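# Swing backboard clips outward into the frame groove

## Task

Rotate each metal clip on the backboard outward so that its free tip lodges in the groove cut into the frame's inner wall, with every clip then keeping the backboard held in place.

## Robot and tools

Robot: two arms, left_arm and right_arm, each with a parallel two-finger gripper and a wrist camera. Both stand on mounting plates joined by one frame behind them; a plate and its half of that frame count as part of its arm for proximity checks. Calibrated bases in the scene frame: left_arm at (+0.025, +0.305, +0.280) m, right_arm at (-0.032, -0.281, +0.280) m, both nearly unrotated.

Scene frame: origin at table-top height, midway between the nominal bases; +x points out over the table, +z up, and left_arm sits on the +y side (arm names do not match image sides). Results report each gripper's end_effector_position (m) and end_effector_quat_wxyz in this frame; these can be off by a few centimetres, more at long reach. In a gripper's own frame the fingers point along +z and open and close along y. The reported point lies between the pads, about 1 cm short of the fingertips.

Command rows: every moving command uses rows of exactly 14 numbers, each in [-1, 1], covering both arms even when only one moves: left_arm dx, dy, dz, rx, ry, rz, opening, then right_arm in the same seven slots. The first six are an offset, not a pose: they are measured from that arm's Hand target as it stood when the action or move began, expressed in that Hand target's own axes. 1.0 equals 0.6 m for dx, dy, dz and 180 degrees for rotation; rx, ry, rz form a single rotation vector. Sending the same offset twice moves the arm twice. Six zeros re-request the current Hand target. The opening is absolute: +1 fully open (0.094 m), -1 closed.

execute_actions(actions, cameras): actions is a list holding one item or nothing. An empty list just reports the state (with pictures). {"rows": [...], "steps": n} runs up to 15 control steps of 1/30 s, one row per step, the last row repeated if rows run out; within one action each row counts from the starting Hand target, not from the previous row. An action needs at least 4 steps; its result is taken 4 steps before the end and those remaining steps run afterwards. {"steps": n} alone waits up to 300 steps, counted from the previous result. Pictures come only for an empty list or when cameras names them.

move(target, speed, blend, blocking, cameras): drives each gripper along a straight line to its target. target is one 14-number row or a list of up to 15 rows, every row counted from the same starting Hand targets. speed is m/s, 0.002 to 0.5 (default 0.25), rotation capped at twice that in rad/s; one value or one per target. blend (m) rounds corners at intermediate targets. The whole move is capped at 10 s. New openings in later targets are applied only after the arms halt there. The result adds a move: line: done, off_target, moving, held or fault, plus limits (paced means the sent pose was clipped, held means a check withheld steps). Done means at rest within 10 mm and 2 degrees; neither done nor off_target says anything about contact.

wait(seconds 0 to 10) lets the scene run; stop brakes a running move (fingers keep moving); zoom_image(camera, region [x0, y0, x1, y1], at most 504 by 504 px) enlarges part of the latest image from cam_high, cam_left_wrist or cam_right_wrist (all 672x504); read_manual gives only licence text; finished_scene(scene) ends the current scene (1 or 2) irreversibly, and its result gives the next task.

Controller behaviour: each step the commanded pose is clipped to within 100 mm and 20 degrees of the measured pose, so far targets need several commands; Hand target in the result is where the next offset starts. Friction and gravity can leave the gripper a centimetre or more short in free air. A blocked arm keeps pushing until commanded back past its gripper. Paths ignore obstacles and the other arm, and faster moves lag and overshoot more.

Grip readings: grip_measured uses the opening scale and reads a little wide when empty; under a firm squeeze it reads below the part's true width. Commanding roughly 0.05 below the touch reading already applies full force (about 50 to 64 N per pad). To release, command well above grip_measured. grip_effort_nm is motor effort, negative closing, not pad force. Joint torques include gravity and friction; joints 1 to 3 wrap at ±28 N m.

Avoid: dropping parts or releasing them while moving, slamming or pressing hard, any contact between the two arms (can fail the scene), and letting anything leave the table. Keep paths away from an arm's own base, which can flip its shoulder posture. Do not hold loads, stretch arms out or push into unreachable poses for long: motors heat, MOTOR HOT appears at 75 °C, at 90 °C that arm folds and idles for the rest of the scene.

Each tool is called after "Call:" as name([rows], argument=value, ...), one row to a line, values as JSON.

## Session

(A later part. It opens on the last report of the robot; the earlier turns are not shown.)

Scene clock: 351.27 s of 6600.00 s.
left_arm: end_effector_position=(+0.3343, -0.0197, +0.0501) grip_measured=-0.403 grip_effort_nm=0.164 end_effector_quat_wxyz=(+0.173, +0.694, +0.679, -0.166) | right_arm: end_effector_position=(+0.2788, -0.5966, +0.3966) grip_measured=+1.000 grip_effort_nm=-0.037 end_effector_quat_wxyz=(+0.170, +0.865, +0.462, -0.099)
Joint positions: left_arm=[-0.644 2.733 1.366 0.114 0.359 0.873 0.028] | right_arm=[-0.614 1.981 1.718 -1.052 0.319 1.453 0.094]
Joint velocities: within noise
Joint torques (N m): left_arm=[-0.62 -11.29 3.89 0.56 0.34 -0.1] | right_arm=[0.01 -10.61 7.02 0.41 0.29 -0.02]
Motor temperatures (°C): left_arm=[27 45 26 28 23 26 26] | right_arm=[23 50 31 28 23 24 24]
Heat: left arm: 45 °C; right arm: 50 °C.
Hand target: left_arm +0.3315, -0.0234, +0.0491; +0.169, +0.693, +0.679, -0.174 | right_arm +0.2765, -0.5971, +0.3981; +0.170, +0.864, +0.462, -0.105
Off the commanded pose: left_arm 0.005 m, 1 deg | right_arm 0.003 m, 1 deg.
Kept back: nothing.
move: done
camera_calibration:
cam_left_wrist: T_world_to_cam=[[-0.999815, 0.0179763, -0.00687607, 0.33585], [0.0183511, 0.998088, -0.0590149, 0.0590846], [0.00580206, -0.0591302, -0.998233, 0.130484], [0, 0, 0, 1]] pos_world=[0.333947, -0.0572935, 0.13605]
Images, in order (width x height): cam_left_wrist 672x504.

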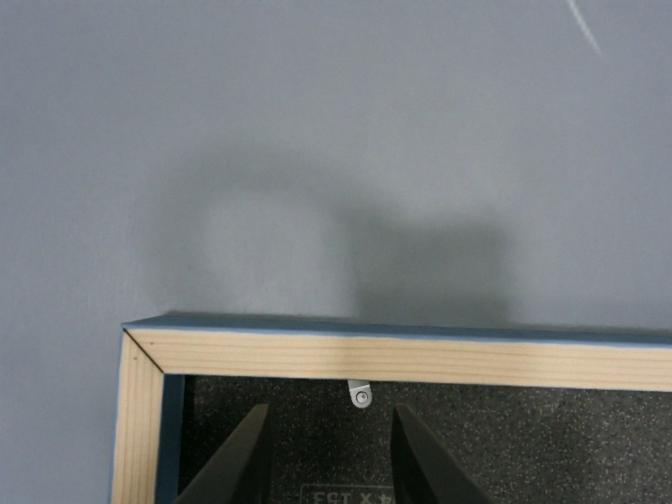

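Call:
move([
  [0.0235,-0.011,0.0198,0,0,0,-0.4,0,0,0,0,0,0,1],
], speed=0.08, cameras=["cam_left_wrist"])

Call:
zoom_image(camera="cam_left_wrist", region=[230, 300, 430, 450])

Scene clock: 352.33 s of 6600.00 s.
left_arm: end_effector_position=(+0.3291, -0.0159, +0.0366) grip_measured=-0.403 grip_effort_nm=0.168 end_effector_quat_wxyz=(+0.169, +0.694, +0.680, -0.166) | right_arm: end_effector_position=(+0.2788, -0.5966, +0.3966) grip_measured=+1.000 grip_effort_nm=-0.037 end_effector_quat_wxyz=(+0.170, +0.865, +0.462, -0.099)
Joint positions: left_arm=[-0.644 2.771 1.366 0.144 0.359 0.873 0.028] | right_arm=[-0.614 1.981 1.718 -1.052 0.319 1.453 0.094]
Joint velocities: within noise
Joint torques (N m): left_arm=[-0.28 -10.58 2.67 0.77 0.35 -0.06] | right_arm=[-0.06 -10.54 6.98 0.47 0.32 -0.05]
Motor temperatures (°C): left_arm=[27 44 26 28 23 26 26] | right_arm=[23 50 31 28 23 24 24]
Heat: left arm: 44 °C; right arm: 50 °C.
Hand target: left_arm +0.3250, -0.0164, +0.0319; +0.169, +0.693, +0.679, -0.174 | right_arm +0.2765, -0.5971, +0.3981; +0.170, +0.864, +0.462, -0.105
Off the commanded pose: left_arm 0.006 m, 1 deg | right_arm 0.003 m, 1 deg.
Kept back: nothing.
move: done
camera_calibration:
cam_left_wrist: T_world_to_cam=[[-0.999836, 0.0180933, -0.00108729, 0.330252], [0.0181256, 0.99834, -0.0546628, 0.0544513], [0.0000964536, -0.0546736, -0.998504, 0.119192], [0, 0, 0, 1]] pos_world=[0.3292, -0.0538196, 0.12235]
Images, in order (width x height): cam_left_wrist 672x504.

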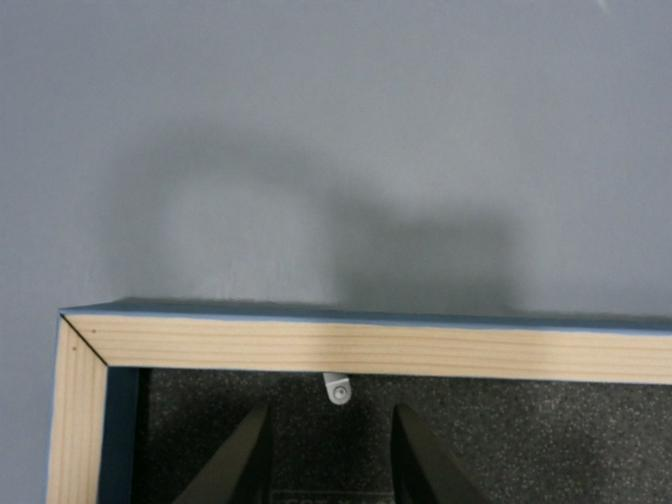

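Scaled by 2.520 from the camera's 672x504 image, which has a finer 960x720 frame.

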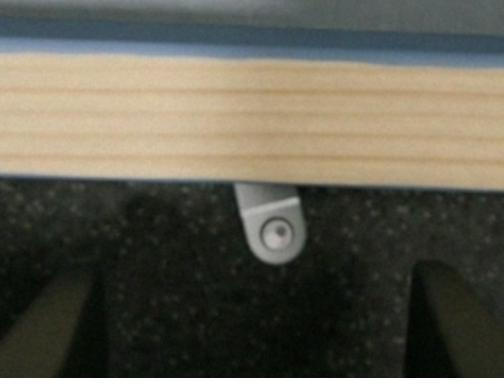

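Call:
move([
  [0.004,-0.006,0.0165,0,0,0,-0.4,0,0,0,0,0,0,1],
], speed=0.06, cameras=["cam_left_wrist"])

Call:
zoom_image(camera="cam_left_wrist", region=[230, 300, 430, 450])

Scene clock: 353.30 s of 6600.00 s.
left_arm: end_effector_position=(+0.3219, -0.0140, +0.0251) grip_measured=-0.403 grip_effort_nm=0.164 end_effector_quat_wxyz=(+0.165, +0.695, +0.680, -0.168) | right_arm: end_effector_position=(+0.2788, -0.5966, +0.3966) grip_measured=+1.000 grip_effort_nm=-0.037 end_effector_quat_wxyz=(+0.170, +0.865, +0.462, -0.099)
Joint positions: left_arm=[-0.65 2.802 1.366 0.167 0.359 0.869 0.028] | right_arm=[-0.614 1.981 1.718 -1.052 0.319 1.453 0.094]
Joint velocities: within noise
Joint torques (N m): left_arm=[-0.58 -10.45 3.54 0.75 0.32 -0.11] | right_arm=[-0.06 -10.69 7.09 0.45 0.3 -0.04]
Motor temperatures (°C): left_arm=[27 44 26 28 23 26 26] | right_arm=[23 50 31 28 23 24 24]
Heat: left arm: 44 °C; right arm: 50 °C.
Hand target: left_arm +0.3213, -0.0189, +0.0221; +0.169, +0.693, +0.679, -0.174 | right_arm +0.2765, -0.5971, +0.3981; +0.170, +0.864, +0.462, -0.105
Off the commanded pose: left_arm 0.006 m, 1 deg | right_arm 0.003 m, 1 deg.
Kept back: nothing.
move: done
camera_calibration:
cam_left_wrist: T_world_to_cam=[[-0.999741, 0.0216262, 0.00711844, 0.322841], [0.0212464, 0.998539, -0.0496856, 0.0509679], [-0.00818255, -0.0495215, -0.99874, 0.110633], [0, 0, 0, 1]] pos_world=[0.322579, -0.0523965, 0.110727]
Images, in order (width x height): cam_left_wrist 672x504.

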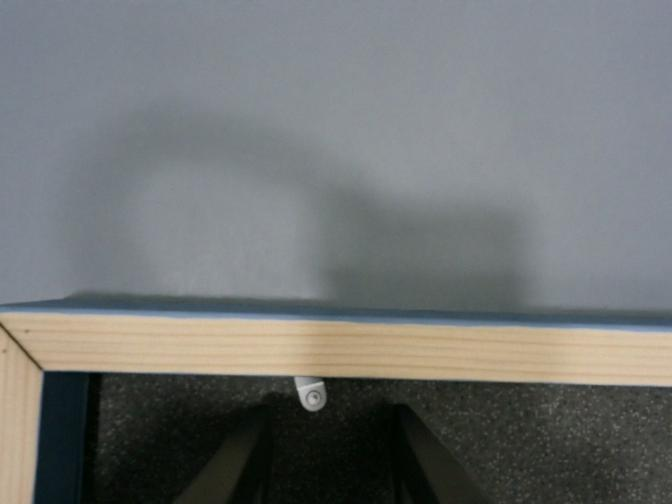

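Scaled by 2.520 from the camera's 672x504 image, which has a finer 960x720 frame.

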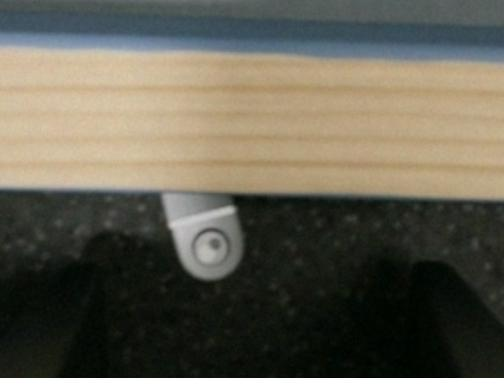

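Call:
move([
  [-0.007,0.004,0.002,0,0,0,-0.4,0,0,0,0,0,0,1],
], speed=0.06, cameras=["cam_left_wrist"])

Call:
zoom_image(camera="cam_left_wrist", region=[230, 300, 430, 450])

Scene clock: 354.27 s of 6600.00 s.
left_arm: end_effector_position=(+0.3272, -0.0205, +0.0280) grip_measured=-0.403 grip_effort_nm=0.164 end_effector_quat_wxyz=(+0.173, +0.694, +0.678, -0.167) | right_arm: end_effector_position=(+0.2788, -0.5966, +0.3966) grip_measured=+1.000 grip_effort_nm=-0.042 end_effector_quat_wxyz=(+0.170, +0.865, +0.462, -0.099)
Joint positions: left_arm=[-0.654 2.803 1.384 0.169 0.359 0.864 0.028] | right_arm=[-0.614 1.981 1.718 -1.052 0.319 1.453 0.094]
Joint velocities: within noise
Joint torques (N m): left_arm=[-0.66 -10.32 3.82 0.64 0.31 -0.12] | right_arm=[0.06 -10.37 7.05 0.46 0.27 -0.06]
Motor temperatures (°C): left_arm=[27 44 26 28 23 26 26] | right_arm=[23 50 31 28 23 24 24]
Heat: left arm: 44 °C; right arm: 50 °C.
Hand target: left_arm +0.3237, -0.0232, +0.0230; +0.169, +0.693, +0.679, -0.174 | right_arm +0.2765, -0.5971, +0.3981; +0.170, +0.864, +0.462, -0.105
Off the commanded pose: left_arm 0.007 m, 1 deg | right_arm 0.003 m, 1 deg.
Kept back: nothing.
move: done
camera_calibration:
cam_left_wrist: T_world_to_cam=[[-0.999766, 0.0208264, -0.00593169, 0.328638], [0.0211522, 0.997881, -0.0615299, 0.0578567], [0.00463767, -0.0616409, -0.998088, 0.108738], [0, 0, 0, 1]] pos_world=[0.326833, -0.0578758, 0.114039]
Images, in order (width x height): cam_left_wrist 672x504.

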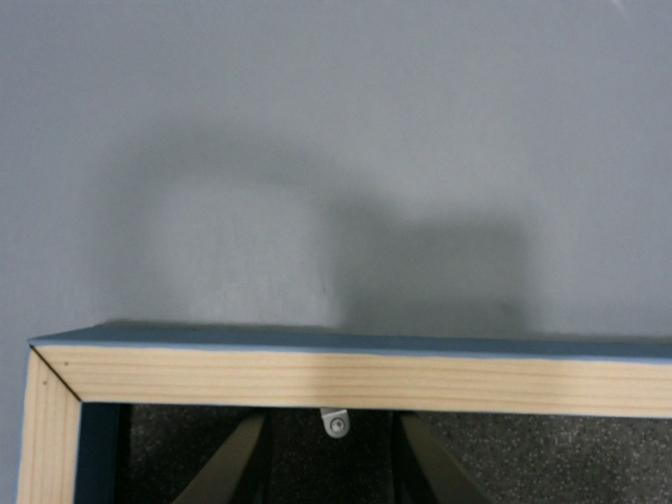

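Scaled by 2.520 from the camera's 672x504 image, which has a finer 960x720 frame.

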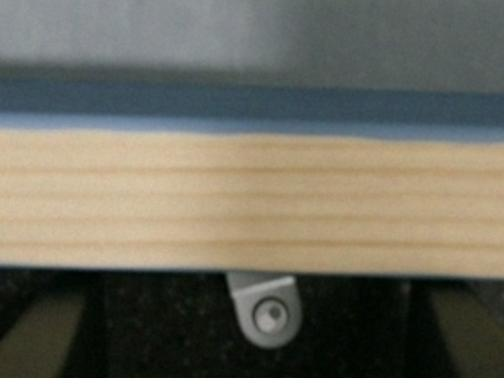

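Call:
move([
  [0,0,0,0,0,0,-0.65,0,0,0,0,0,0,1],
  [0,0,0,0,0,0,-0.76,0,0,0,0,0,0,1],
], cameras=[])

Call:
move(target=[0,0,0,0,0,0,-0.8,0,0,0,0,0,0,1], cameras=[])

Call:
move(target=[0,0,0,0,0,0,-0.84,0,0,0,0,0,0,1], cameras=["cam_left_wrist"])

Call:
zoom_image(camera="cam_left_wrist", region=[230, 350, 430, 500])

Scene clock: 356.50 s of 6600.00 s.
left_arm: end_effector_position=(+0.3272, -0.0205, +0.0280) grip_measured=-0.757 grip_effort_nm=-0.125 end_effector_quat_wxyz=(+0.173, +0.694, +0.678, -0.167) | right_arm: end_effector_position=(+0.2788, -0.5966, +0.3966) grip_measured=+1.000 grip_effort_nm=-0.032 end_effector_quat_wxyz=(+0.170, +0.865, +0.462, -0.099)
Joint positions: left_arm=[-0.654 2.803 1.384 0.169 0.359 0.863 0.011] | right_arm=[-0.614 1.981 1.718 -1.052 0.319 1.453 0.094]
Joint velocities: within noise
Joint torques (N m): left_arm=[-0.68 -10.33 3.82 0.64 0.31 -0.12] | right_arm=[-0.02 -10.54 7.04 0.41 0.28 -0.05]
Motor temperatures (°C): left_arm=[27 44 26 28 23 26 26] | right_arm=[23 50 31 28 23 24 24]
Heat: left arm: 44 °C; right arm: 50 °C.
Hand target: left_arm +0.3237, -0.0232, +0.0230; +0.169, +0.693, +0.679, -0.174 | right_arm +0.2765, -0.5971, +0.3981; +0.170, +0.864, +0.462, -0.105
Off the commanded pose: left_arm 0.007 m, 1 deg | right_arm 0.003 m, 1 deg.
Kept back: nothing.
move: done
No camera images: "cameras" was empty.

Scene clock: 357.20 s of 6600.00 s.
left_arm: end_effector_position=(+0.3272, -0.0205, +0.0280) grip_measured=-0.797 grip_effort_nm=-0.120 end_effector_quat_wxyz=(+0.173, +0.694, +0.678, -0.167) | right_arm: end_effector_position=(+0.2788, -0.5966, +0.3966) grip_measured=+1.000 grip_effort_nm=-0.037 end_effector_quat_wxyz=(+0.170, +0.865, +0.462, -0.099)
Joint positions: left_arm=[-0.654 2.803 1.384 0.169 0.359 0.863 0.01] | right_arm=[-0.614 1.981 1.718 -1.052 0.319 1.453 0.094]
Joint velocities: within noise
Joint torques (N m): left_arm=[-0.68 -10.33 3.85 0.64 0.3 -0.12] | right_arm=[0.09 -10.4 7.05 0.44 0.31 -0.04]
Motor temperatures (°C): left_arm=[27 43 26 28 23 26 26] | right_arm=[23 50 31 28 23 24 24]
Heat: left arm: 43 °C; right arm: 50 °C.
Hand target: left_arm +0.3237, -0.0232, +0.0230; +0.169, +0.693, +0.679, -0.174 | right_arm +0.2765, -0.5971, +0.3981; +0.170, +0.864, +0.462, -0.105
Off the commanded pose: left_arm 0.007 m, 1 deg | right_arm 0.003 m, 1 deg.
Kept back: nothing.
move: done
No camera images: "cameras" was empty.

Scene clock: 357.90 s of 6600.00 s.
left_arm: end_effector_position=(+0.3272, -0.0205, +0.0280) grip_measured=-0.837 grip_effort_nm=-0.120 end_effector_quat_wxyz=(+0.173, +0.694, +0.678, -0.167) | right_arm: end_effector_position=(+0.2788, -0.5966, +0.3966) grip_measured=+1.000 grip_effort_nm=-0.042 end_effector_quat_wxyz=(+0.170, +0.865, +0.462, -0.099)
Joint positions: left_arm=[-0.654 2.803 1.384 0.169 0.359 0.863 0.008] | right_arm=[-0.614 1.981 1.718 -1.052 0.319 1.453 0.094]
Joint velocities: within noise
Joint torques (N m): left_arm=[-0.68 -10.32 3.84 0.64 0.3 -0.12] | right_arm=[-0.1 -10.62 7.05 0.44 0.29 -0.03]
Motor temperatures (°C): left_arm=[27 43 26 28 23 26 26] | right_arm=[23 50 31 28 23 24 24]
Heat: left arm: 43 °C; right arm: 50 °C.
Hand target: left_arm +0.3237, -0.0232, +0.0230; +0.169, +0.693, +0.679, -0.174 | right_arm +0.2765, -0.5971, +0.3981; +0.170, +0.864, +0.462, -0.105
Off the commanded pose: left_arm 0.007 m, 1 deg | right_arm 0.003 m, 1 deg.
Kept back: nothing.
move: done
camera_calibration:
cam_left_wrist: T_world_to_cam=[[-0.999781, 0.0201521, -0.00557515, 0.328619], [0.0204573, 0.997895, -0.0615393, 0.0580847], [0.00432327, -0.0616399, -0.998089, 0.108841], [0, 0, 0, 1]] pos_world=[0.326889, -0.0578759, 0.11404]
Images, in order (width x height): cam_left_wrist 672x504.

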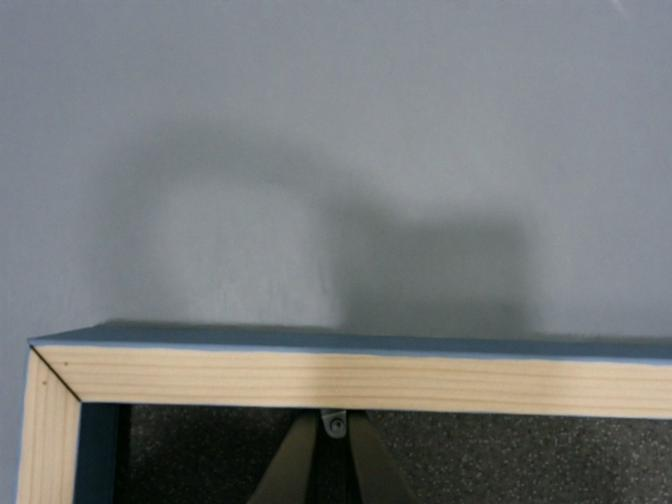

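Scaled by 2.520 from the camera's 672x504 image, which has a finer 960x720 frame.

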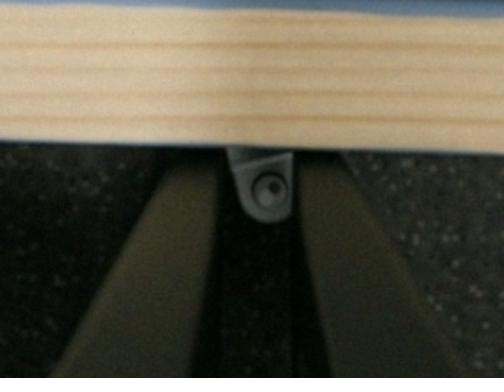

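Call:
move(target=[0,0,0,0,0,0,-0.87,0,0,0,0,0,0,1], cameras=["cam_left_wrist"])

Call:
zoom_image(camera="cam_left_wrist", region=[280, 390, 380, 450])

Call:
move(target=[0,0,0,0,0,0,-0.9,0,0,0,0,0,0,1], cameras=["cam_left_wrist"])

Call:
zoom_image(camera="cam_left_wrist", region=[280, 390, 380, 450])

Scene clock: 358.83 s of 6600.00 s.
left_arm: end_effector_position=(+0.3272, -0.0205, +0.0280) grip_measured=-0.867 grip_effort_nm=-0.120 end_effector_quat_wxyz=(+0.173, +0.694, +0.678, -0.167) | right_arm: end_effector_position=(+0.2788, -0.5966, +0.3966) grip_measured=+1.000 grip_effort_nm=-0.032 end_effector_quat_wxyz=(+0.170, +0.865, +0.462, -0.099)
Joint positions: left_arm=[-0.654 2.803 1.384 0.169 0.359 0.863 0.006] | right_arm=[-0.614 1.981 1.718 -1.052 0.319 1.453 0.094]
Joint velocities: within noise
Joint torques (N m): left_arm=[-0.69 -10.32 3.82 0.64 0.3 -0.12] | right_arm=[0.12 -10.63 6.9 0.46 0.3 -0.03]
Motor temperatures (°C): left_arm=[27 43 26 28 23 26 26] | right_arm=[23 50 31 28 23 24 24]
Heat: left arm: 43 °C; right arm: 50 °C.
Hand target: left_arm +0.3237, -0.0232, +0.0230; +0.169, +0.693, +0.679, -0.174 | right_arm +0.2765, -0.5971, +0.3981; +0.170, +0.864, +0.462, -0.105
Off the commanded pose: left_arm 0.007 m, 1 deg | right_arm 0.003 m, 1 deg.
Kept back: nothing.
move: done
camera_calibration:
cam_left_wrist: T_world_to_cam=[[-0.999781, 0.0201521, -0.00557515, 0.328619], [0.0204573, 0.997895, -0.0615393, 0.0580847], [0.00432327, -0.0616399, -0.998089, 0.108841], [0, 0, 0, 1]] pos_world=[0.326889, -0.0578759, 0.11404]
Images, in order (width x height): cam_left_wrist 672x504.

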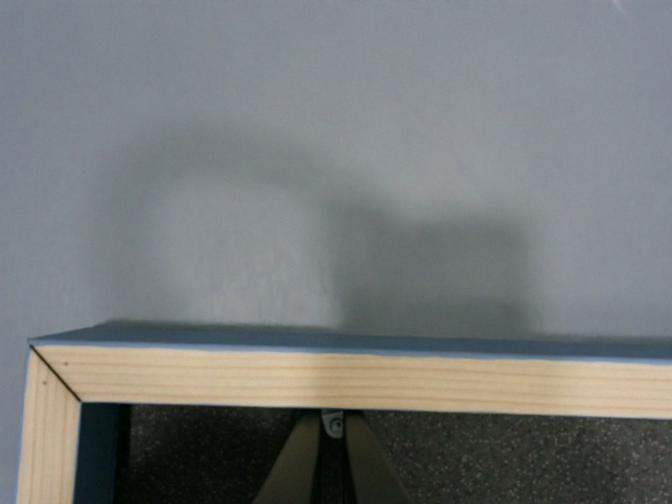

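Scaled by 5.040 from the camera's 672x504 image, which has a finer 960x720 frame.

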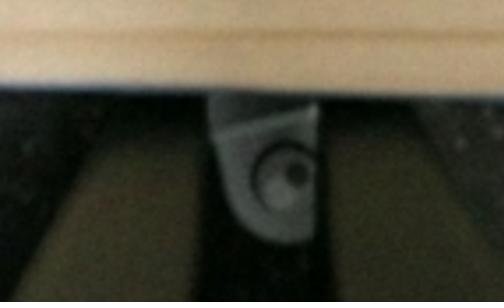

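Scene clock: 359.53 s of 6600.00 s.
left_arm: end_effector_position=(+0.3272, -0.0205, +0.0280) grip_measured=-0.897 grip_effort_nm=-0.120 end_effector_quat_wxyz=(+0.173, +0.694, +0.678, -0.167) | right_arm: end_effector_position=(+0.2788, -0.5966, +0.3966) grip_measured=+1.000 grip_effort_nm=-0.037 end_effector_quat_wxyz=(+0.170, +0.865, +0.462, -0.099)
Joint positions: left_arm=[-0.654 2.803 1.384 0.169 0.359 0.863 0.005] | right_arm=[-0.614 1.981 1.718 -1.052 0.319 1.453 0.094]
Joint velocities: within noise
Joint torques (N m): left_arm=[-0.66 -10.33 3.84 0.65 0.3 -0.12] | right_arm=[0.05 -10.59 6.83 0.45 0.28 -0.01]
Motor temperatures (°C): left_arm=[27 43 26 28 23 26 26] | right_arm=[23 50 31 28 23 24 24]
Heat: left arm: 43 °C; right arm: 50 °C.
Hand target: left_arm +0.3237, -0.0232, +0.0230; +0.169, +0.693, +0.679, -0.174 | right_arm +0.2765, -0.5971, +0.3981; +0.170, +0.864, +0.462, -0.105
Off the commanded pose: left_arm 0.007 m, 1 deg | right_arm 0.003 m, 1 deg.
Kept back: nothing.
move: done
camera_calibration:
cam_left_wrist: T_world_to_cam=[[-0.999781, 0.0201521, -0.00557515, 0.328619], [0.0204573, 0.997895, -0.0615393, 0.0580847], [0.00432327, -0.0616399, -0.998089, 0.108841], [0, 0, 0, 1]] pos_world=[0.326889, -0.0578759, 0.11404]
Images, in order (width x height): cam_left_wrist 672x504.

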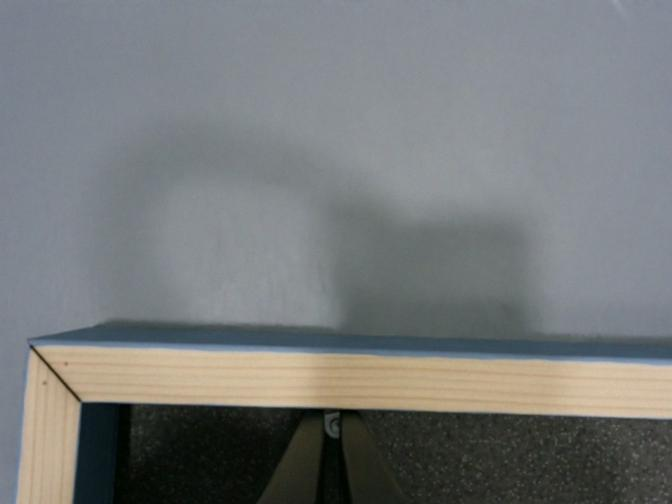

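Scaled by 5.040 from the camera's 672x504 image, which has a finer 960x720 frame.

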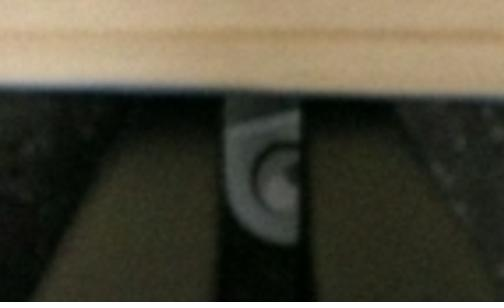

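Call:
move([
  [0,0,0,0,0,0,-0.5,0,0,0,0,0,0,1],
  [0.01,-0.002,-0.004,0,0,0,-0.5,0,0,0,0,0,0,1],
  [0.01,-0.002,0.009,0,0,0,-0.5,0,0,0,0,0,0,1],
], speed=0.06, cameras=["cam_left_wrist"])

Call:
zoom_image(camera="cam_left_wrist", region=[260, 360, 400, 465])

Scene clock: 361.23 s of 6600.00 s.
left_arm: end_effector_position=(+0.3258, -0.0204, +0.0243) grip_measured=-0.503 grip_effort_nm=0.164 end_effector_quat_wxyz=(+0.173, +0.694, +0.678, -0.170) | right_arm: end_effector_position=(+0.2788, -0.5966, +0.3966) grip_measured=+1.000 grip_effort_nm=-0.032 end_effector_quat_wxyz=(+0.170, +0.865, +0.462, -0.099)
Joint positions: left_arm=[-0.654 2.816 1.387 0.178 0.364 0.863 0.023] | right_arm=[-0.614 1.981 1.718 -1.052 0.319 1.453 0.094]
Joint velocities: within noise
Joint torques (N m): left_arm=[-0.34 -9.46 3.77 0.73 0.27 -0.08] | right_arm=[0.05 -10.55 7.01 0.43 0.32 -0.04]
Motor temperatures (°C): left_arm=[27 43 26 28 23 26 26] | right_arm=[23 50 31 28 23 24 24]
Heat: left arm: 43 °C; right arm: 50 °C.
Hand target: left_arm +0.3225, -0.0203, +0.0153; +0.169, +0.693, +0.679, -0.174 | right_arm +0.2765, -0.5971, +0.3981; +0.170, +0.864, +0.462, -0.105
Off the commanded pose: left_arm 0.009 m, 1 deg | right_arm 0.003 m, 1 deg.
Kept back: nothing.
move: done
camera_calibration:
cam_left_wrist: T_world_to_cam=[[-0.999764, 0.0215804, -0.00264568, 0.327145], [0.0217065, 0.997664, -0.0647648, 0.0574712], [0.00124184, -0.0648069, -0.997897, 0.106074], [0, 0, 0, 1]] pos_world=[0.325689, -0.0575225, 0.110439]
Images, in order (width x height): cam_left_wrist 672x504.

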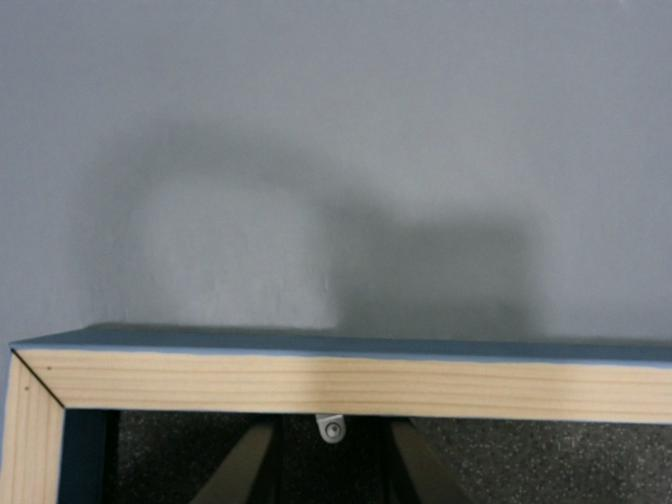

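Scaled by 3.600 from the camera's 672x504 image, which has a finer 960x720 frame.

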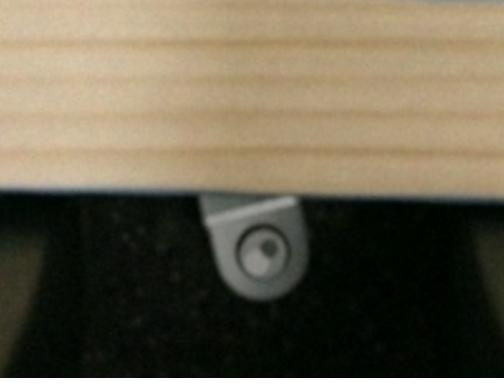

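Call:
move([
  [0,0,0,0,0,0,-0.7,0,0,0,0,0,0,1],
  [0,0,0,0,0,0,-0.82,0,0,0,0,0,0,1],
], cameras=[])

Call:
move(target=[0,0,0,0,0,0,-0.86,0,0,0,0,0,0,1], cameras=["cam_left_wrist"])

Call:
zoom_image(camera="cam_left_wrist", region=[280, 390, 380, 450])

Call:
move(target=[0,0,0,0,0,0,-0.9,0,0,0,0,0,0,1], cameras=["cam_left_wrist"])

Call:
zoom_image(camera="cam_left_wrist", region=[280, 390, 380, 450])

Scene clock: 363.37 s of 6600.00 s.
left_arm: end_effector_position=(+0.3262, -0.0207, +0.0243) grip_measured=-0.817 grip_effort_nm=-0.125 end_effector_quat_wxyz=(+0.174, +0.694, +0.678, -0.169) | right_arm: end_effector_position=(+0.2788, -0.5966, +0.3966) grip_measured=+1.000 grip_effort_nm=-0.037 end_effector_quat_wxyz=(+0.170, +0.865, +0.462, -0.099)
Joint positions: left_arm=[-0.654 2.816 1.387 0.18 0.364 0.863 0.009] | right_arm=[-0.614 1.981 1.718 -1.052 0.319 1.453 0.094]
Joint velocities: within noise
Joint torques (N m): left_arm=[-0.36 -9.47 3.77 0.7 0.27 -0.09] | right_arm=[0.01 -10.48 6.97 0.38 0.28 -0.02]
Motor temperatures (°C): left_arm=[27 42 26 28 23 26 26] | right_arm=[23 50 31 28 23 24 24]
Heat: left arm: 42 °C; right arm: 50 °C.
Hand target: left_arm +0.3224, -0.0203, +0.0153; +0.169, +0.693, +0.679, -0.174 | right_arm +0.2765, -0.5971, +0.3981; +0.170, +0.864, +0.462, -0.105
Off the commanded pose: left_arm 0.010 m, 1 deg | right_arm 0.003 m, 1 deg.
Kept back: nothing.
move: done
No camera images: "cameras" was empty.

Scene clock: 364.07 s of 6600.00 s.
left_arm: end_effector_position=(+0.3261, -0.0207, +0.0242) grip_measured=-0.857 grip_effort_nm=-0.125 end_effector_quat_wxyz=(+0.174, +0.694, +0.678, -0.169) | right_arm: end_effector_position=(+0.2788, -0.5966, +0.3966) grip_measured=+1.000 grip_effort_nm=-0.042 end_effector_quat_wxyz=(+0.170, +0.865, +0.462, -0.099)
Joint positions: left_arm=[-0.654 2.817 1.387 0.181 0.364 0.863 0.007] | right_arm=[-0.614 1.981 1.718 -1.052 0.319 1.453 0.094]
Joint velocities: within noise
Joint torques (N m): left_arm=[-0.35 -9.5 3.77 0.7 0.27 -0.08] | right_arm=[0.09 -10.52 7.12 0.44 0.3 -0.04]
Motor temperatures (°C): left_arm=[27 42 26 28 23 26 26] | right_arm=[23 50 31 28 23 24 24]
Heat: left arm: 42 °C; right arm: 50 °C.
Hand target: left_arm +0.3224, -0.0203, +0.0153; +0.169, +0.693, +0.679, -0.174 | right_arm +0.2765, -0.5971, +0.3981; +0.170, +0.864, +0.462, -0.105
Off the commanded pose: left_arm 0.010 m, 1 deg | right_arm 0.003 m, 1 deg.
Kept back: nothing.
move: done
camera_calibration:
cam_left_wrist: T_world_to_cam=[[-0.999758, 0.021544, -0.00446382, 0.327504], [0.0217923, 0.997572, -0.0661514, 0.0577125], [0.00302781, -0.0662327, -0.9978, 0.105351], [0, 0, 0, 1]] pos_world=[0.325848, -0.0576504, 0.110399]
Images, in order (width x height): cam_left_wrist 672x504.

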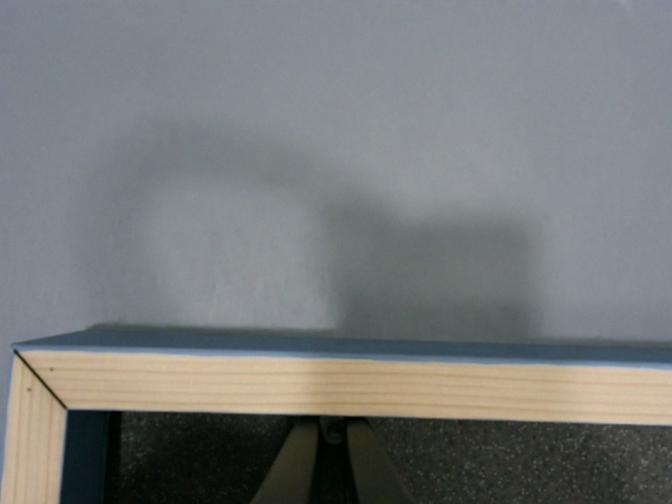

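Scaled by 5.040 from the camera's 672x504 image, which has a finer 960x720 frame.

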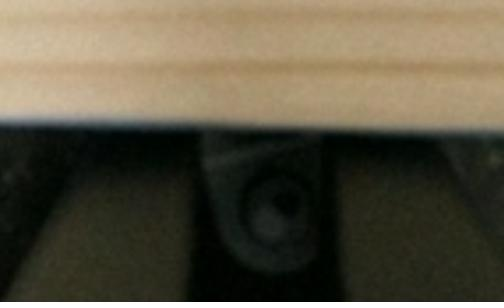

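Scene clock: 364.77 s of 6600.00 s.
left_arm: end_effector_position=(+0.3263, -0.0208, +0.0242) grip_measured=-0.897 grip_effort_nm=-0.129 end_effector_quat_wxyz=(+0.175, +0.694, +0.678, -0.169) | right_arm: end_effector_position=(+0.2788, -0.5966, +0.3966) grip_measured=+1.000 grip_effort_nm=-0.032 end_effector_quat_wxyz=(+0.170, +0.865, +0.462, -0.099)
Joint positions: left_arm=[-0.654 2.817 1.387 0.182 0.364 0.863 0.005] | right_arm=[-0.614 1.981 1.718 -1.052 0.319 1.453 0.094]
Joint velocities: within noise
Joint torques (N m): left_arm=[-0.34 -9.5 3.75 0.69 0.26 -0.08] | right_arm=[0.03 -10.51 6.9 0.44 0.26 -0.04]
Motor temperatures (°C): left_arm=[27 42 26 28 23 26 26] | right_arm=[23 50 31 28 23 24 24]
Heat: left arm: 42 °C; right arm: 50 °C.
Hand target: left_arm +0.3224, -0.0203, +0.0153; +0.169, +0.693, +0.679, -0.174 | right_arm +0.2765, -0.5971, +0.3981; +0.170, +0.864, +0.462, -0.105
Off the commanded pose: left_arm 0.010 m, 1 deg | right_arm 0.003 m, 1 deg.
Kept back: nothing.
move: done
camera_calibration:
cam_left_wrist: T_world_to_cam=[[-0.999755, 0.0215313, -0.00506985, 0.327654], [0.0218214, 0.99754, -0.0666136, 0.0578206], [0.0036231, -0.0667079, -0.997766, 0.105196], [0, 0, 0, 1]] pos_world=[0.325931, -0.0577159, 0.110473]
Images, in order (width x height): cam_left_wrist 672x504.

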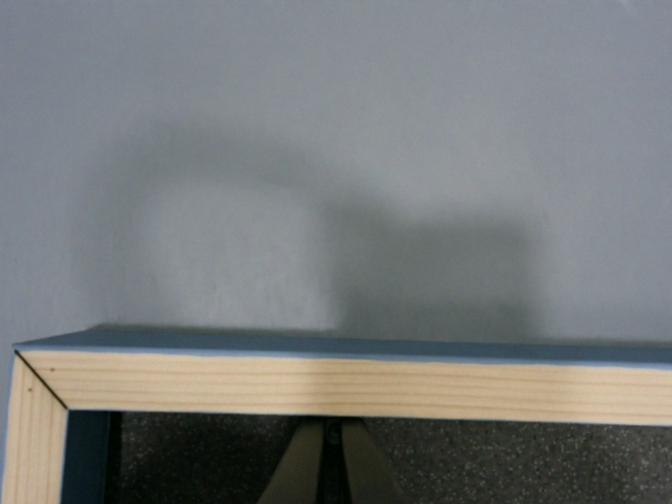

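Scaled by 5.040 from the camera's 672x504 image, which has a finer 960x720 frame.

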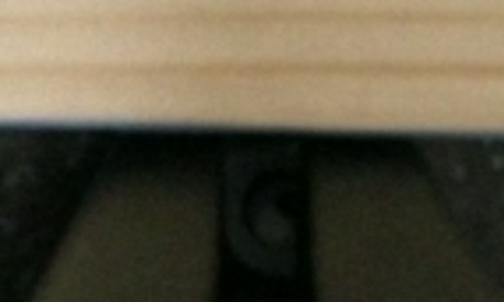

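Call:
move([
  [0,0,0,0,0,0,-0.5,0,0,0,0,0,0,1],
  [0,0,-0.045,0,0,0,-0.5,0,0,0,0,0,0,1],
  [-0.014,0.006,-0.06,0,0.128,0,-0.4,0,0,0,0,0,0,1],
], speed=0.15, cameras=[])

Call:
move(target=[0,0,0,0,0,0.089,-0.4,0,0,0,0,0,0,1], speed=0.15, cameras=["cam_left_wrist"])

Call:
zoom_image(camera="cam_left_wrist", region=[230, 280, 430, 430])

Scene clock: 369.07 s of 6600.00 s.
left_arm: end_effector_position=(+0.3238, -0.0069, +0.0487) grip_measured=-0.403 grip_effort_nm=0.164 end_effector_quat_wxyz=(+0.028, +0.716, +0.697, -0.033) | right_arm: end_effector_position=(+0.2788, -0.5966, +0.3966) grip_measured=+1.000 grip_effort_nm=-0.046 end_effector_quat_wxyz=(+0.170, +0.865, +0.462, -0.099)
Joint positions: left_arm=[-0.759 2.76 1.602 -0.357 0.053 0.817 0.028] | right_arm=[-0.614 1.981 1.718 -1.052 0.319 1.453 0.094]
Joint velocities: within noise
Joint torques (N m): left_arm=[-0.49 -12.57 4.94 0.18 0.01 -0.12] | right_arm=[-0.09 -10.55 7.15 0.41 0.3 -0.03]
Motor temperatures (°C): left_arm=[27 42 26 28 23 26 26] | right_arm=[23 50 31 28 23 24 24]
Heat: left arm: 42 °C; right arm: 50 °C.
Hand target: left_arm +0.3264, -0.0110, +0.0511; +0.030, +0.714, +0.699, -0.032 | right_arm +0.2765, -0.5971, +0.3981; +0.170, +0.864, +0.462, -0.105
Off the commanded pose: left_arm 0.005 m, 0 deg | right_arm 0.003 m, 1 deg.
Kept back: nothing.
move: done
No camera images: "cameras" was empty.

Scene clock: 370.47 s of 6600.00 s.
left_arm: end_effector_position=(+0.3239, -0.0068, +0.0487) grip_measured=-0.403 grip_effort_nm=0.164 end_effector_quat_wxyz=(+0.032, +0.800, +0.599, -0.028) | right_arm: end_effector_position=(+0.2788, -0.5966, +0.3966) grip_measured=+1.000 grip_effort_nm=-0.032 end_effector_quat_wxyz=(+0.170, +0.865, +0.462, -0.099)
Joint positions: left_arm=[-0.759 2.76 1.602 -0.357 0.052 1.077 0.028] | right_arm=[-0.614 1.981 1.718 -1.052 0.319 1.453 0.094]
Joint velocities: within noise
Joint torques (N m): left_arm=[-0.5 -12.6 4.93 0.17 0.02 0.05] | right_arm=[-0.06 -10.63 6.89 0.45 0.34 -0.03]
Motor temperatures (°C): left_arm=[27 42 26 28 23 26 26] | right_arm=[23 50 31 28 23 24 24]
Heat: left arm: 42 °C; right arm: 50 °C.
Hand target: left_arm +0.3264, -0.0110, +0.0511; +0.034, +0.804, +0.593, -0.027 | right_arm +0.2765, -0.5971, +0.3981; +0.170, +0.864, +0.462, -0.105
Off the commanded pose: left_arm 0.005 m, 1 deg | right_arm 0.003 m, 1 deg.
Kept back: nothing.
move: done
camera_calibration:
cam_left_wrist: T_world_to_cam=[[-0.960193, 0.27914, -0.0105412, 0.31428], [0.259753, 0.906114, 0.333895, -0.0516692], [0.102755, 0.317865, -0.942551, 0.0983397], [0, 0, 0, 1]] pos_world=[0.305086, -0.0721687, 0.113255]
Images, in order (width x height): cam_left_wrist 672x504.

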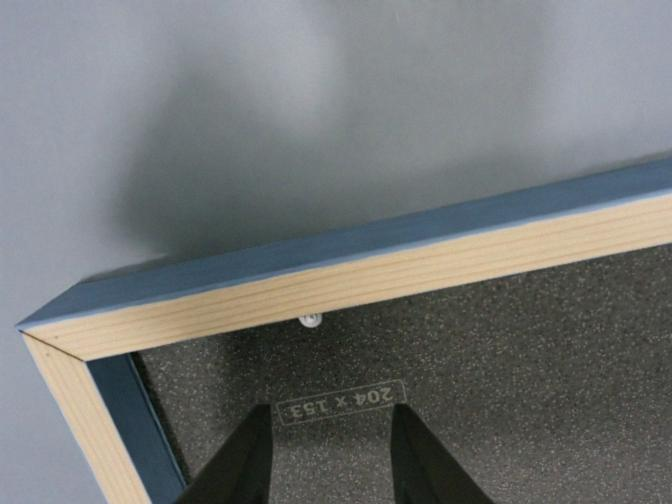

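Scaled by 2.520 from the camera's 672x504 image, which has a finer 960x720 frame.

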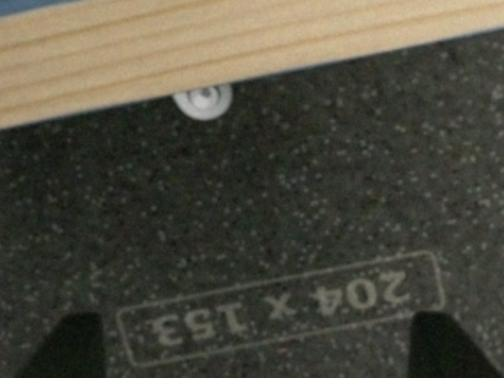

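Call:
move([
  [-0.02,0.006,0.04,0,0,0,-0.4,0,0,0,0,0,0,1],
  [-0.0167,0.006,0.058,0,0,0,-0.4,0,0,0,0,0,0,1],
], speed=0.08, cameras=["cam_left_wrist"])

Call:
zoom_image(camera="cam_left_wrist", region=[230, 350, 430, 500])

Scene clock: 371.83 s of 6600.00 s.
left_arm: end_effector_position=(+0.3322, -0.0252, +0.0382) grip_measured=-0.403 grip_effort_nm=0.168 end_effector_quat_wxyz=(+0.037, +0.805, +0.592, -0.024) | right_arm: end_effector_position=(+0.2788, -0.5966, +0.3966) grip_measured=+1.000 grip_effort_nm=-0.037 end_effector_quat_wxyz=(+0.170, +0.865, +0.462, -0.099)
Joint positions: left_arm=[-0.777 2.834 1.726 -0.396 0.045 1.075 0.028] | right_arm=[-0.614 1.981 1.718 -1.052 0.319 1.453 0.094]
Joint velocities: within noise
Joint torques (N m): left_arm=[-0.64 -8.5 4.7 0.62 0.08 -0.11] | right_arm=[-0.1 -10.54 7.02 0.44 0.25 -0.06]
Motor temperatures (°C): left_arm=[27 42 26 28 23 26 26] | right_arm=[23 50 31 28 23 24 24]
Heat: left arm: 42 °C; right arm: 50 °C.
Hand target: left_arm +0.3266, -0.0246, +0.0174; +0.034, +0.804, +0.593, -0.027 | right_arm +0.2765, -0.5971, +0.3981; +0.170, +0.864, +0.462, -0.105
Off the commanded pose: left_arm 0.022 m, 0 deg | right_arm 0.003 m, 1 deg.
Kept back: nothing.
move: off_target (left_arm)
camera_calibration:
cam_left_wrist: T_world_to_cam=[[-0.95533, 0.294611, -0.0234414, 0.326529], [0.270166, 0.902705, 0.334864, -0.0372432], [0.119815, 0.313572, -0.941975, 0.0877066], [0, 0, 0, 1]] pos_world=[0.311496, -0.0900816, 0.102743]
Images, in order (width x height): cam_left_wrist 672x504.

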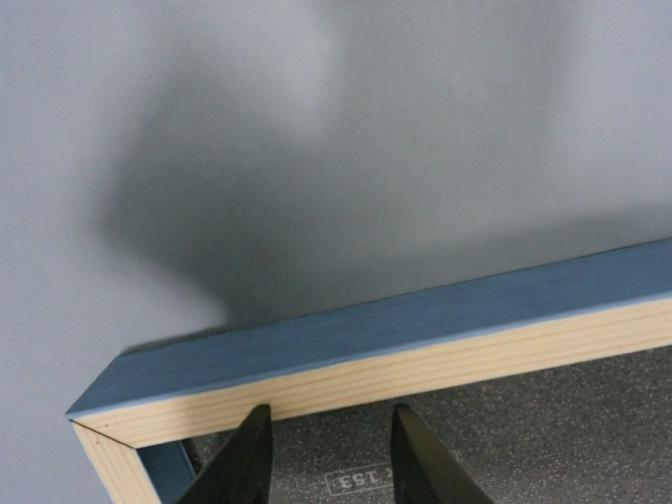

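Scaled by 2.520 from the camera's 672x504 image, which has a finer 960x720 frame.

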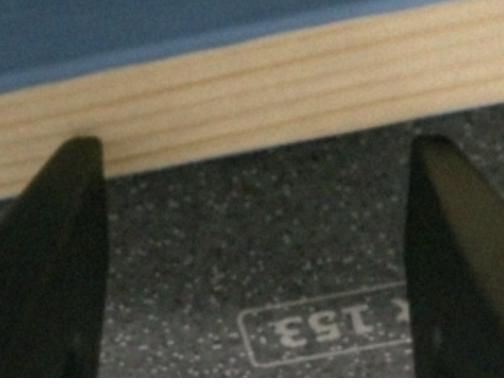

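Call:
move([
  [0.0,0.0,-0.05,0,0,0,-0.4,0,0,0,0,0,0,1],
  [0.018,-0.004,-0.05,0,0,0,-0.4,0,0,0,0,0,0,1],
  [0.014,-0.004,-0.012,0,0,0,-0.4,0,0,0,0,0,0,1],
], speed=0.08, cameras=["cam_left_wrist"])

Call:
zoom_image(camera="cam_left_wrist", region=[230, 300, 430, 450])

Scene clock: 373.30 s of 6600.00 s.
left_arm: end_effector_position=(+0.3240, -0.0103, +0.0277) grip_measured=-0.403 grip_effort_nm=0.164 end_effector_quat_wxyz=(+0.027, +0.803, +0.595, -0.026) | right_arm: end_effector_position=(+0.2788, -0.5966, +0.3966) grip_measured=+1.000 grip_effort_nm=-0.037 end_effector_quat_wxyz=(+0.170, +0.865, +0.462, -0.099)
Joint positions: left_arm=[-0.767 2.838 1.671 -0.359 0.045 1.079 0.028] | right_arm=[-0.614 1.981 1.718 -1.052 0.319 1.453 0.094]
Joint velocities: within noise
Joint torques (N m): left_arm=[-0.27 -11.36 4.97 0.38 0.09 -0.01] | right_arm=[-0.03 -10.61 6.98 0.46 0.32 0]
Motor temperatures (°C): left_arm=[27 42 26 28 23 26 26] | right_arm=[23 50 31 28 23 24 24]
Heat: left arm: 42 °C; right arm: 50 °C.
Hand target: left_arm +0.3269, -0.0153, +0.0238; +0.034, +0.804, +0.592, -0.027 | right_arm +0.2765, -0.5971, +0.3981; +0.170, +0.864, +0.462, -0.105
Off the commanded pose: left_arm 0.007 m, 1 deg | right_arm 0.003 m, 1 deg.
Kept back: nothing.
move: done
camera_calibration:
cam_left_wrist: T_world_to_cam=[[-0.957349, 0.288888, -0.00518901, 0.314161], [0.269497, 0.899276, 0.34449, -0.0449964], [0.104185, 0.328399, -0.938776, 0.0792734], [0, 0, 0, 1]] pos_world=[0.304629, -0.0763264, 0.091551]
Images, in order (width x height): cam_left_wrist 672x504.

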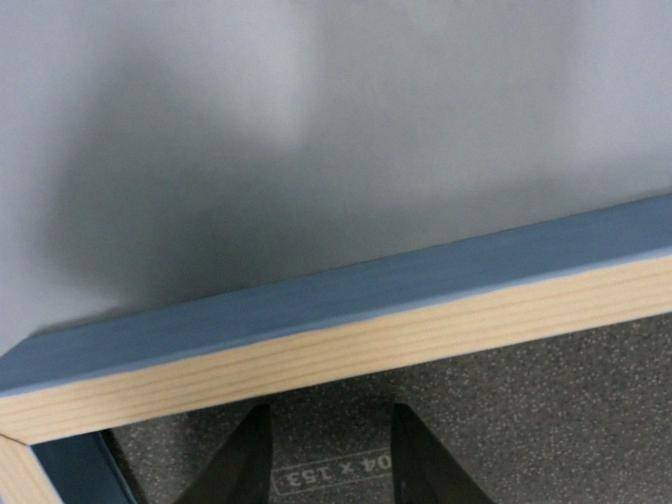

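Scaled by 2.520 from the camera's 672x504 image, which has a finer 960x720 frame.

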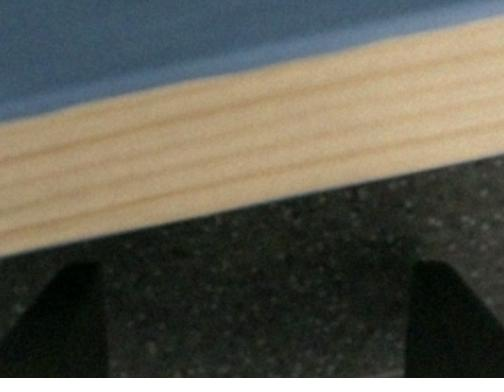

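Call:
move([
  [-0.008,0.004,0.006,0,0,0,-0.4,0,0,0,0,0,0,1],
], speed=0.08, cameras=["cam_left_wrist"])

Call:
zoom_image(camera="cam_left_wrist", region=[230, 350, 430, 500])

Scene clock: 374.27 s of 6600.00 s.
left_arm: end_effector_position=(+0.3298, -0.0161, +0.0251) grip_measured=-0.403 grip_effort_nm=0.164 end_effector_quat_wxyz=(+0.034, +0.803, +0.594, -0.024) | right_arm: end_effector_position=(+0.2788, -0.5966, +0.3966) grip_measured=+1.000 grip_effort_nm=-0.032 end_effector_quat_wxyz=(+0.170, +0.865, +0.462, -0.099)
Joint positions: left_arm=[-0.767 2.858 1.706 -0.358 0.044 1.079 0.028] | right_arm=[-0.614 1.981 1.718 -1.052 0.319 1.453 0.094]
Joint velocities: within noise
Joint torques (N m): left_arm=[-0.88 -11.34 5.18 0.27 0.09 -0.08] | right_arm=[-0.13 -10.51 6.97 0.44 0.31 0]
Motor temperatures (°C): left_arm=[27 42 26 28 23 26 26] | right_arm=[23 50 31 28 23 24 24]
Heat: left arm: 42 °C; right arm: 50 °C.
Hand target: left_arm +0.3277, -0.0209, +0.0206; +0.034, +0.804, +0.592, -0.027 | right_arm +0.2765, -0.5971, +0.3981; +0.170, +0.864, +0.462, -0.105
Off the commanded pose: left_arm 0.007 m, 0 deg | right_arm 0.003 m, 1 deg.
Kept back: nothing.
move: done
camera_calibration:
cam_left_wrist: T_world_to_cam=[[-0.957283, 0.288541, -0.0188023, 0.321707], [0.265522, 0.902933, 0.337951, -0.0389271], [0.11449, 0.318522, -0.940976, 0.0746271], [0, 0, 0, 1]] pos_world=[0.309757, -0.0814477, 0.0894266]
Images, in order (width x height): cam_left_wrist 672x504.

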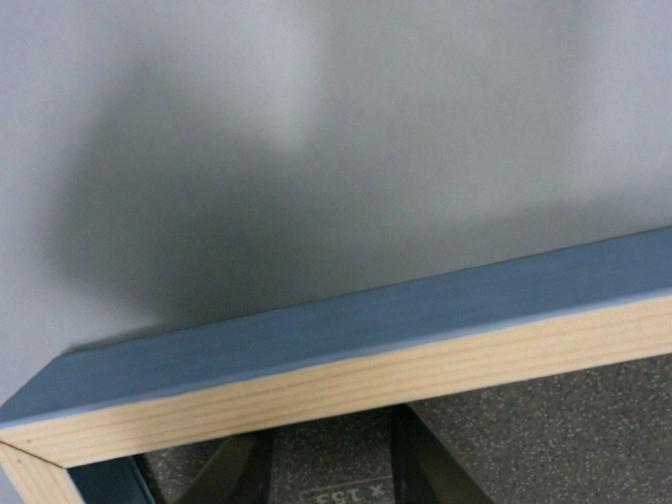

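Scaled by 2.520 from the camera's 672x504 image, which has a finer 960x720 frame.

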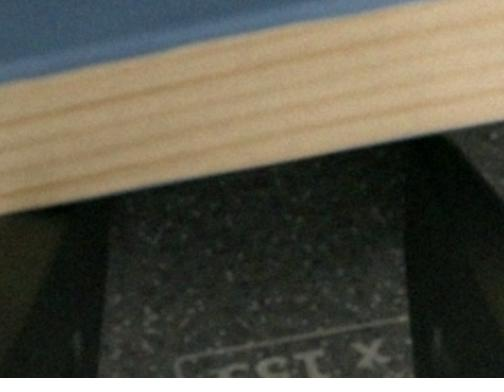

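Call:
move([
  [-0.009,-0.005,-0.004,0,0,0,-0.5,0,0,0,0,0,0,1],
], speed=0.08, cameras=["cam_left_wrist"])

Call:
zoom_image(camera="cam_left_wrist", region=[230, 350, 430, 500])

Scene clock: 375.23 s of 6600.00 s.
left_arm: end_effector_position=(+0.3270, -0.0186, +0.0251) grip_measured=-0.497 grip_effort_nm=-0.120 end_effector_quat_wxyz=(+0.033, +0.803, +0.594, -0.021) | right_arm: end_effector_position=(+0.2788, -0.5966, +0.3966) grip_measured=+1.000 grip_effort_nm=-0.032 end_effector_quat_wxyz=(+0.170, +0.865, +0.462, -0.099)
Joint positions: left_arm=[-0.778 2.858 1.706 -0.359 0.037 1.069 0.024] | right_arm=[-0.614 1.981 1.718 -1.052 0.319 1.453 0.094]
Joint velocities: within noise
Joint torques (N m): left_arm=[-1.03 -12.14 4.66 0.26 0.16 -0.12] | right_arm=[0.06 -10.55 6.91 0.44 0.28 0]
Motor temperatures (°C): left_arm=[27 42 26 28 23 26 26] | right_arm=[23 50 31 28 23 24 24]
Heat: left arm: 42 °C; right arm: 50 °C.
Hand target: left_arm +0.3233, -0.0248, +0.0234; +0.034, +0.804, +0.593, -0.027 | right_arm +0.2765, -0.5971, +0.3981; +0.170, +0.864, +0.462, -0.105
Off the commanded pose: left_arm 0.008 m, 1 deg | right_arm 0.003 m, 1 deg.
Kept back: nothing.
move: done
camera_calibration:
cam_left_wrist: T_world_to_cam=[[-0.956875, 0.289705, -0.0214883, 0.319744], [0.264993, 0.900774, 0.344071, -0.0359683], [0.119035, 0.323539, -0.938698, 0.0742751], [0, 0, 0, 1]] pos_world=[0.306645, -0.084263, 0.0889682]
Images, in order (width x height): cam_left_wrist 672x504.

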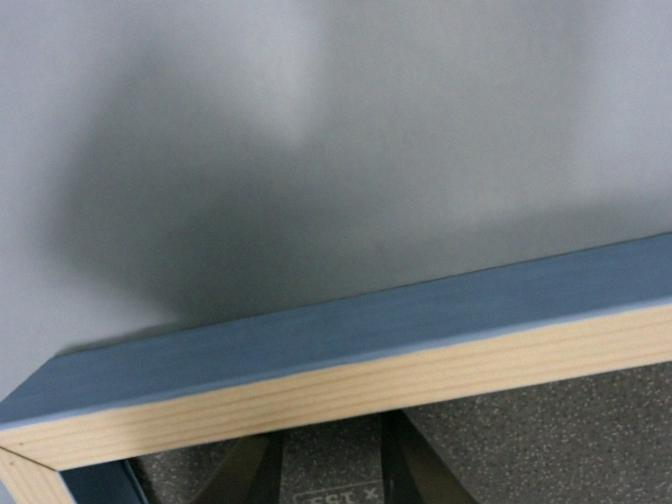

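Scaled by 2.520 from the camera's 672x504 image, which has a finer 960x720 frame.

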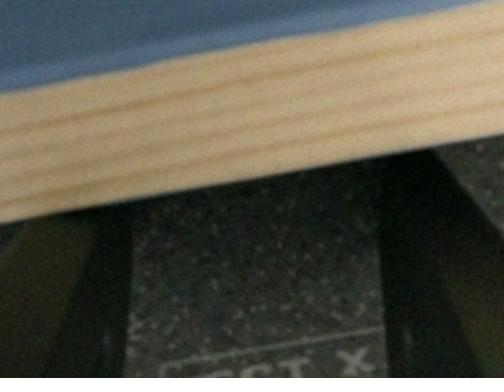

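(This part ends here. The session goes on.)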